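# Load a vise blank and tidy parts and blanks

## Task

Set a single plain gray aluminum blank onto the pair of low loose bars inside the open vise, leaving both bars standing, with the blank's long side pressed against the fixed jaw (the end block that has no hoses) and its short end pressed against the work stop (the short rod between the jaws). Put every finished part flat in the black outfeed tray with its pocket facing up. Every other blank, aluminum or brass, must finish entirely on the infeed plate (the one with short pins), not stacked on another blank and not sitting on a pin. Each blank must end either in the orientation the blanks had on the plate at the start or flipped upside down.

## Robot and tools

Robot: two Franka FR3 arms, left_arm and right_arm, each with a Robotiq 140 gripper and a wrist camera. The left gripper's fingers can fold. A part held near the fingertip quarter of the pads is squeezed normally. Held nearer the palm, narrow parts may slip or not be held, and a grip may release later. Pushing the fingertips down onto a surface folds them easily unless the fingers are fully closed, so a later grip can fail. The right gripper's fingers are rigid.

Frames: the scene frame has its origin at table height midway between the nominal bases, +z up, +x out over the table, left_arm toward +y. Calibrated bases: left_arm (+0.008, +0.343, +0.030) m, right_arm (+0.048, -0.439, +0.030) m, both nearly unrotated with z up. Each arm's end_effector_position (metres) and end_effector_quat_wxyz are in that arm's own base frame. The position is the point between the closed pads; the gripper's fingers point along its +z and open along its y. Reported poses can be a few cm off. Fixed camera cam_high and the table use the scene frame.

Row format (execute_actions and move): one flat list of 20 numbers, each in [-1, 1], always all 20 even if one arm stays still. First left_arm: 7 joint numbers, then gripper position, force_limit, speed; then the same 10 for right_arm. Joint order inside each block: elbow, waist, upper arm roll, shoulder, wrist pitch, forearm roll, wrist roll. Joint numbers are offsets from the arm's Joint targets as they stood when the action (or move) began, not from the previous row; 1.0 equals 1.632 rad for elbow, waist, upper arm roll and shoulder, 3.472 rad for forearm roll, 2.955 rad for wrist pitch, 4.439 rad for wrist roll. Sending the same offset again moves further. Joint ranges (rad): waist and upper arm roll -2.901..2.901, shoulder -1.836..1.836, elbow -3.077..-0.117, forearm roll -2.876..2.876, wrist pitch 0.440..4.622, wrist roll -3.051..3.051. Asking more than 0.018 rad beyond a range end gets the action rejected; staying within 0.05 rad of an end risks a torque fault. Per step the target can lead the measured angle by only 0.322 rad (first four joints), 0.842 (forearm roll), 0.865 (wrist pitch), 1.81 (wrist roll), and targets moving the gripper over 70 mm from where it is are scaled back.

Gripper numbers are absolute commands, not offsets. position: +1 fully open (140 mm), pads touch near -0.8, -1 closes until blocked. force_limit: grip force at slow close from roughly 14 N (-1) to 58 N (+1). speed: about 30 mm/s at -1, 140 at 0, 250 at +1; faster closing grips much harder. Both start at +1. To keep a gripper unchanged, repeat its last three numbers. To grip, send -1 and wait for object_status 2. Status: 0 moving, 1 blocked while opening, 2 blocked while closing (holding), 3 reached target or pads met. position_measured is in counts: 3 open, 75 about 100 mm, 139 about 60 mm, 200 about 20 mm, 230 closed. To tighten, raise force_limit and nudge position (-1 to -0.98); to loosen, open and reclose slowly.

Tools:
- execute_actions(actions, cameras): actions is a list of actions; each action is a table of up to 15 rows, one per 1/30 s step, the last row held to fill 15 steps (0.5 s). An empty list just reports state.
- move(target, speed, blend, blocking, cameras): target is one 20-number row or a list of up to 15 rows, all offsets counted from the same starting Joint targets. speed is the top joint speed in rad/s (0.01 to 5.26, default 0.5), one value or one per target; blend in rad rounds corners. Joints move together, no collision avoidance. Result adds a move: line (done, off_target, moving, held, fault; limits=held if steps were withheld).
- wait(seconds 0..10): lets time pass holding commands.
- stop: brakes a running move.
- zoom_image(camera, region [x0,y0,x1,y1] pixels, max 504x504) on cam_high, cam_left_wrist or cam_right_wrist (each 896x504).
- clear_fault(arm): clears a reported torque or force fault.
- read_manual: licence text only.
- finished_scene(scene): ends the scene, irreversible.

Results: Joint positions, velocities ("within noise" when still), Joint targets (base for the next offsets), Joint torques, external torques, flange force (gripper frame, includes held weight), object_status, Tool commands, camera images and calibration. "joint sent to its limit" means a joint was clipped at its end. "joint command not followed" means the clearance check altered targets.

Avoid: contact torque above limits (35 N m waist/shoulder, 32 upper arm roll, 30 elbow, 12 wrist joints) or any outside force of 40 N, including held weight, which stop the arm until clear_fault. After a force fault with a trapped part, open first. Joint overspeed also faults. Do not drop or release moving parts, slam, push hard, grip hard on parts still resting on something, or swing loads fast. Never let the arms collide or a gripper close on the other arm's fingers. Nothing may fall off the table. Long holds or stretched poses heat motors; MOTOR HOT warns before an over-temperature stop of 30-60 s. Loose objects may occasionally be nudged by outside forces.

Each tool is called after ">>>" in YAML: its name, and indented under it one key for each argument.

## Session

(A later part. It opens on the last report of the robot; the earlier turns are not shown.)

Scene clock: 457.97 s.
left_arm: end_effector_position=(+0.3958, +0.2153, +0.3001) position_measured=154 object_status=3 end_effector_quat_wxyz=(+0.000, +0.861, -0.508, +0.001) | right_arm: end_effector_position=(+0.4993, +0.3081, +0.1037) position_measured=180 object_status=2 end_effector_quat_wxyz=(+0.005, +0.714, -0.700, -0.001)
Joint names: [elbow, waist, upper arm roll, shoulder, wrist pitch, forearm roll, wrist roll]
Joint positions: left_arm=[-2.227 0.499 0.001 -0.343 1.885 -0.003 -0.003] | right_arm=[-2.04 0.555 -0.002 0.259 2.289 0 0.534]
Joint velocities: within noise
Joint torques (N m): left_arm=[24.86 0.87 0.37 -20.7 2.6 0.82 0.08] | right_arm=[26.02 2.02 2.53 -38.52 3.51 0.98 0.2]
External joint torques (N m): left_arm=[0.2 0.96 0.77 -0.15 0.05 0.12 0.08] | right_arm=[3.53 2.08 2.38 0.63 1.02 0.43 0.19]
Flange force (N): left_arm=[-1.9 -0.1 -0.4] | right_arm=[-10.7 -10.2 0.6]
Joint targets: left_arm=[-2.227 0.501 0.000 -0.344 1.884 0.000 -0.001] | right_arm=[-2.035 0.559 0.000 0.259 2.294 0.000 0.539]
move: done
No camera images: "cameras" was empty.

>>> move:
  target:
    - [0,0,0,0,0,0,0,-0.2,-1,-1,-0.0009,0,0,0.0019,0.0015,0,0,-1,-1,-1]
    - [0,0,0,0,0,0,0,-0.2,-1,-1,-0.0009,0,0,0.0019,0.0015,0,0,-0.1,-1,-1]
  speed: 0.05
  cameras: ["cam_right_wrist"]

>>> zoom_image:
  camera: "cam_right_wrist"
  region: [360, 60, 610, 400]

Scene clock: 470.17 s.
left_arm: end_effector_position=(+0.3958, +0.2153, +0.3001) position_measured=154 object_status=3 end_effector_quat_wxyz=(+0.000, +0.861, -0.508, +0.001) | right_arm: end_effector_position=(+0.5004, +0.3107, +0.1039) position_measured=141 object_status=0 end_effector_quat_wxyz=(+0.003, +0.714, -0.700, +0.000)
Joint names: [elbow, waist, upper arm roll, shoulder, wrist pitch, forearm roll, wrist roll]
Joint positions: left_arm=[-2.227 0.499 0.001 -0.343 1.885 -0.003 -0.003] | right_arm=[-2.038 0.558 -0.002 0.261 2.294 0 0.536]
Joint velocities: within noise
Joint torques (N m): left_arm=[24.84 0.89 0.4 -20.71 2.59 0.82 0.1] | right_arm=[24.18 0.06 1.13 -38.11 2.68 0.56 0.08]
External joint torques (N m): left_arm=[0.2 0.94 0.76 -0.12 0.05 0.13 0.1] | right_arm=[1.73 0.07 0.94 1.02 0.18 0 0.08]
Flange force (N): left_arm=[-1.9 -0.2 -0.4] | right_arm=[-5.4 -7.6 0.7]
Joint targets: left_arm=[-2.227 0.501 0.000 -0.344 1.884 0.000 -0.001] | right_arm=[-2.037 0.559 0.000 0.262 2.298 0.000 0.539]
move: done
camera_calibration:
cam_right_wrist: T_world_to_cam=[[-0.999301, -0.0372581, -0.00300002, 0.521364], [-0.0360194, 0.938405, 0.343656, -0.305132], [-0.00998874, 0.343524, -0.939091, 0.131394], [0, 0, 0, 1]] pos_world=[0.511322, 0.260625, 0.229815]
Images, in order (width x height): cam_right_wrist 896x504.

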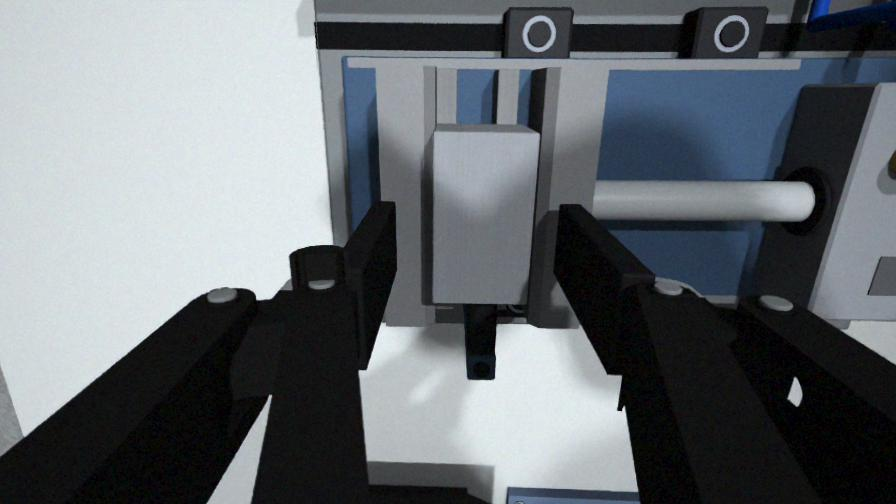

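Scaled by 1.482 from the camera's 896x504 image, which has a finer 1280x720 frame.

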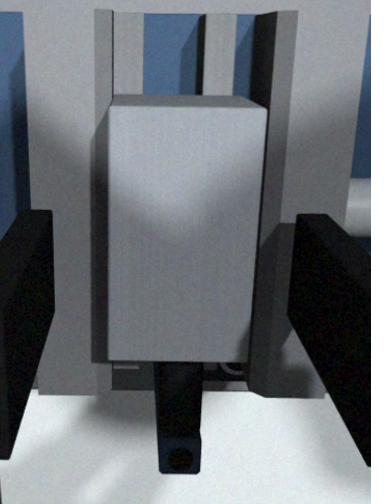

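>>> move:
  target: [0,0,0,0,0,0,0,-0.2,-1,-1,0.0320,0,0,-0.0512,-0.0459,0,0,-0.1,-1,-1]
  speed: 0.4
  cameras: ["cam_right_wrist"]

>>> zoom_image:
  camera: "cam_right_wrist"
  region: [380, 80, 580, 320]

Scene clock: 508.30 s.
left_arm: end_effector_position=(+0.3958, +0.2153, +0.3001) position_measured=154 object_status=3 end_effector_quat_wxyz=(+0.000, +0.861, -0.508, +0.001) | right_arm: end_effector_position=(+0.5024, +0.3120, +0.1658) position_measured=141 object_status=3 end_effector_quat_wxyz=(-0.003, +0.714, -0.700, +0.001)
Joint names: [elbow, waist, upper arm roll, shoulder, wrist pitch, forearm roll, wrist roll]
Joint positions: left_arm=[-2.227 0.499 0.001 -0.343 1.885 -0.003 -0.003] | right_arm=[-1.985 0.558 -0.002 0.177 2.167 0 0.536]
Joint velocities: left_arm=[within noise] | right_arm=[0 0 0 0.001 -0.004 0.001 0.002]
Joint torques (N m): left_arm=[24.89 0.84 0.38 -20.73 2.61 0.8 0.09] | right_arm=[25.12 0.07 1.05 -36.61 2.23 0.64 0.08]
External joint torques (N m): left_arm=[0.19 0.75 0.57 -0.11 0.05 0.09 0.09] | right_arm=[1.5 0 0.84 1.03 -0.29 0.02 0.08]
Flange force (N): left_arm=[-1.5 -0.2 -0.3] | right_arm=[-5.3 -7.5 -1.2]
Joint targets: left_arm=[-2.227 0.501 0.000 -0.344 1.884 0.000 -0.001] | right_arm=[-1.985 0.559 0.000 0.179 2.162 0.000 0.539]
move: done
camera_calibration:
cam_right_wrist: T_world_to_cam=[[-0.999239, -0.0370575, -0.0121897, 0.525128], [-0.0389816, 0.936395, 0.348776, -0.326356], [-0.0015104, 0.348986, -0.937127, 0.182796], [0, 0, 0, 1]] pos_world=[0.512283, 0.261265, 0.29153]
Images, in order (width x height): cam_right_wrist 896x504.

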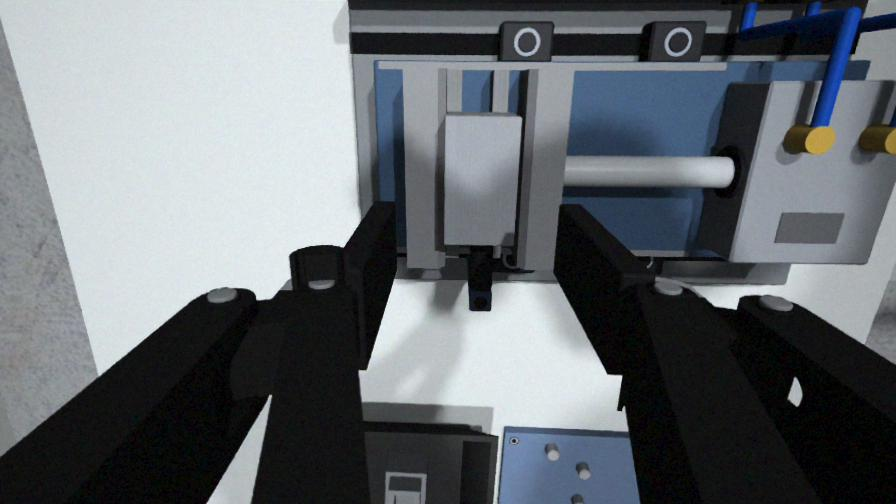

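Scaled by 2.100 from the camera's 896x504 image, which has a finer 1280x720 frame.

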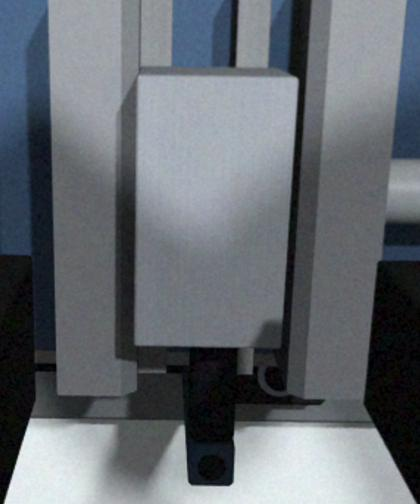

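>>> zoom_image:
  camera: "cam_right_wrist"
  region: [395, 60, 475, 130]

>>> zoom_image:
  camera: "cam_right_wrist"
  region: [395, 210, 585, 320]

Scaled by 6.300 from the camera's 896x504 image, which has a finer 1280x720 frame.

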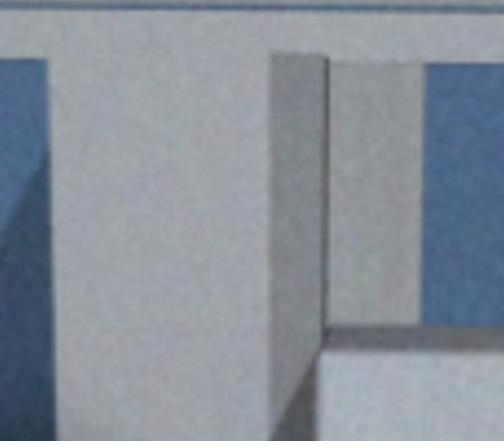

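Scaled by 2.653 from the camera's 896x504 image, which has a finer 1280x720 frame.

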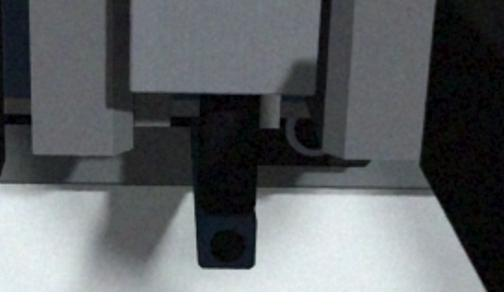

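>>> move:
  target: [0,0,0,0,0,0,0,-0.2,-1,-1,0.06,-0.35,0,-0.08,0,0,0,-0.1,-1,-1]
  speed: 1.0
  cameras: ["cam_high","cam_right_wrist"]

>>> zoom_image:
  camera: "cam_high"
  region: [330, 190, 570, 335]

>>> zoom_image:
  camera: "cam_high"
  region: [470, 210, 560, 280]

Scene clock: 541.23 s.
left_arm: end_effector_position=(+0.3957, +0.2153, +0.3000) position_measured=154 object_status=3 end_effector_quat_wxyz=(+0.000, +0.861, -0.508, +0.001) | right_arm: end_effector_position=(+0.6444, -0.0096, +0.2962) position_measured=141 object_status=3 end_effector_quat_wxyz=(+0.100, -0.485, +0.867, -0.058)
Joint names: [elbow, waist, upper arm roll, shoulder, wrist pitch, forearm roll, wrist roll]
Joint positions: left_arm=[-2.227 0.499 0.001 -0.343 1.885 -0.003 -0.003] | right_arm=[-1.886 -0.013 -0.002 0.047 2.165 0 0.536]
Joint velocities: within noise
Joint torques (N m): left_arm=[24.84 0.88 0.38 -20.68 2.6 0.81 0.09] | right_arm=[26.68 -0.37 0.88 -33.73 2.94 0.72 0.06]
External joint torques (N m): left_arm=[0.2 0.95 0.75 -0.11 0.05 0.12 0.08] | right_arm=[1.42 -0.33 0.88 1.14 -0.11 0.02 0.08]
Flange force (N): left_arm=[-1.9 -0.3 -0.4] | right_arm=[-5.2 -7.8 -0.4]
Joint targets: left_arm=[-2.227 0.501 0.000 -0.344 1.884 0.000 -0.001] | right_arm=[-1.887 -0.012 0.000 0.048 2.162 0.000 0.539]
move: done
camera_calibration:
cam_right_wrist: T_world_to_cam=[[-0.835889, 0.508271, -0.207244, 0.614326], [0.382713, 0.810328, 0.443734, -0.366218], [0.393473, 0.291597, -0.871866, 0.143019], [0, 0, 0, 1]] pos_world=[0.59739, -0.0571915, 0.414512]
Images, in order (width x height): cam_high 896x504, cam_right_wrist 896x504.

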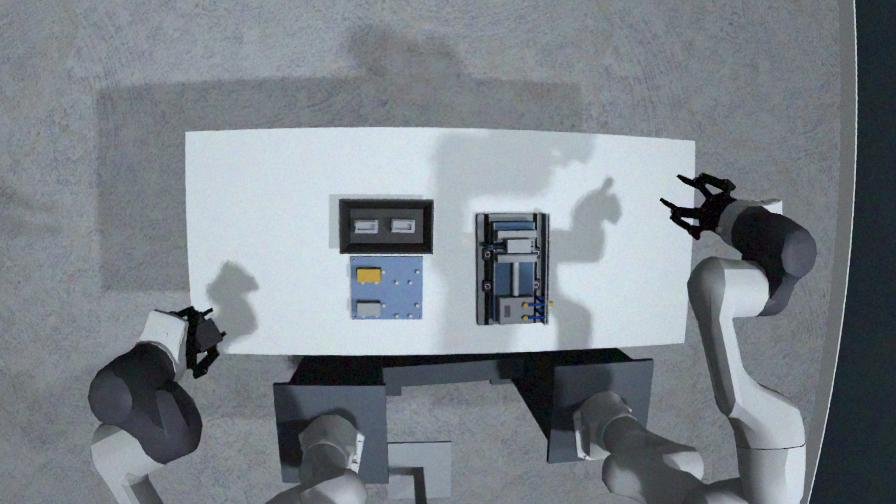

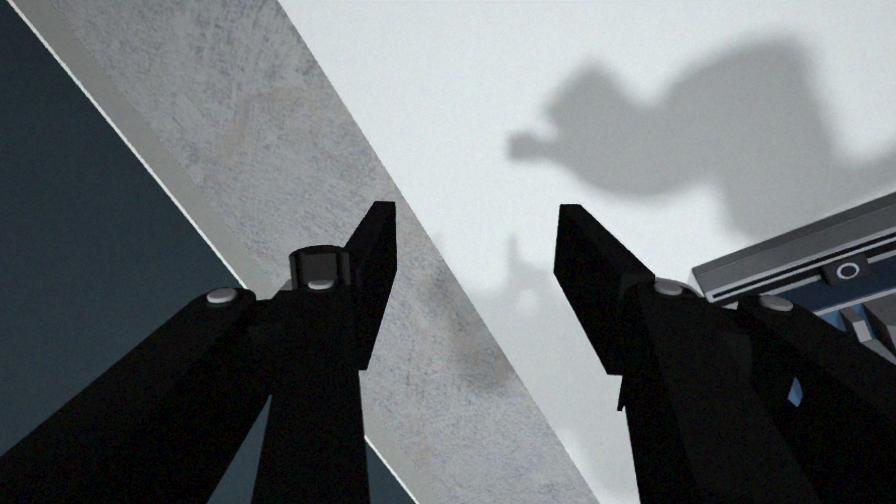

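Scaled by 2.100 from the camera's 896x504 image, which has a finer 1280x720 frame.

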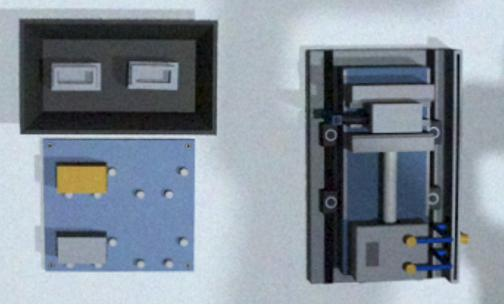

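Scaled by 5.600 from the camera's 896x504 image, which has a finer 1280x720 frame.

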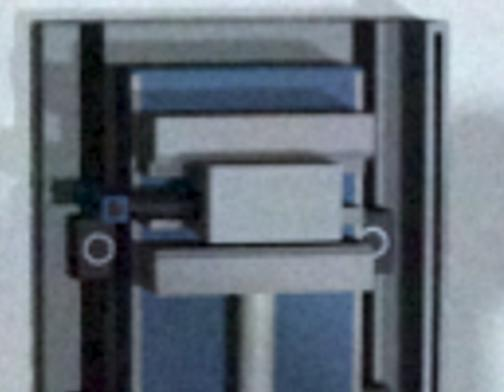

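>>> zoom_image:
  camera: "cam_high"
  region: [335, 195, 440, 325]

Scaled by 3.877 from the camera's 896x504 image, which has a finer 1280x720 frame.

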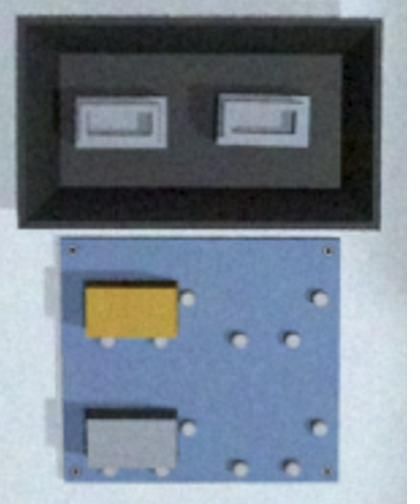

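>>> finished_scene:
  scene: 1

The scene is finished: the task was done.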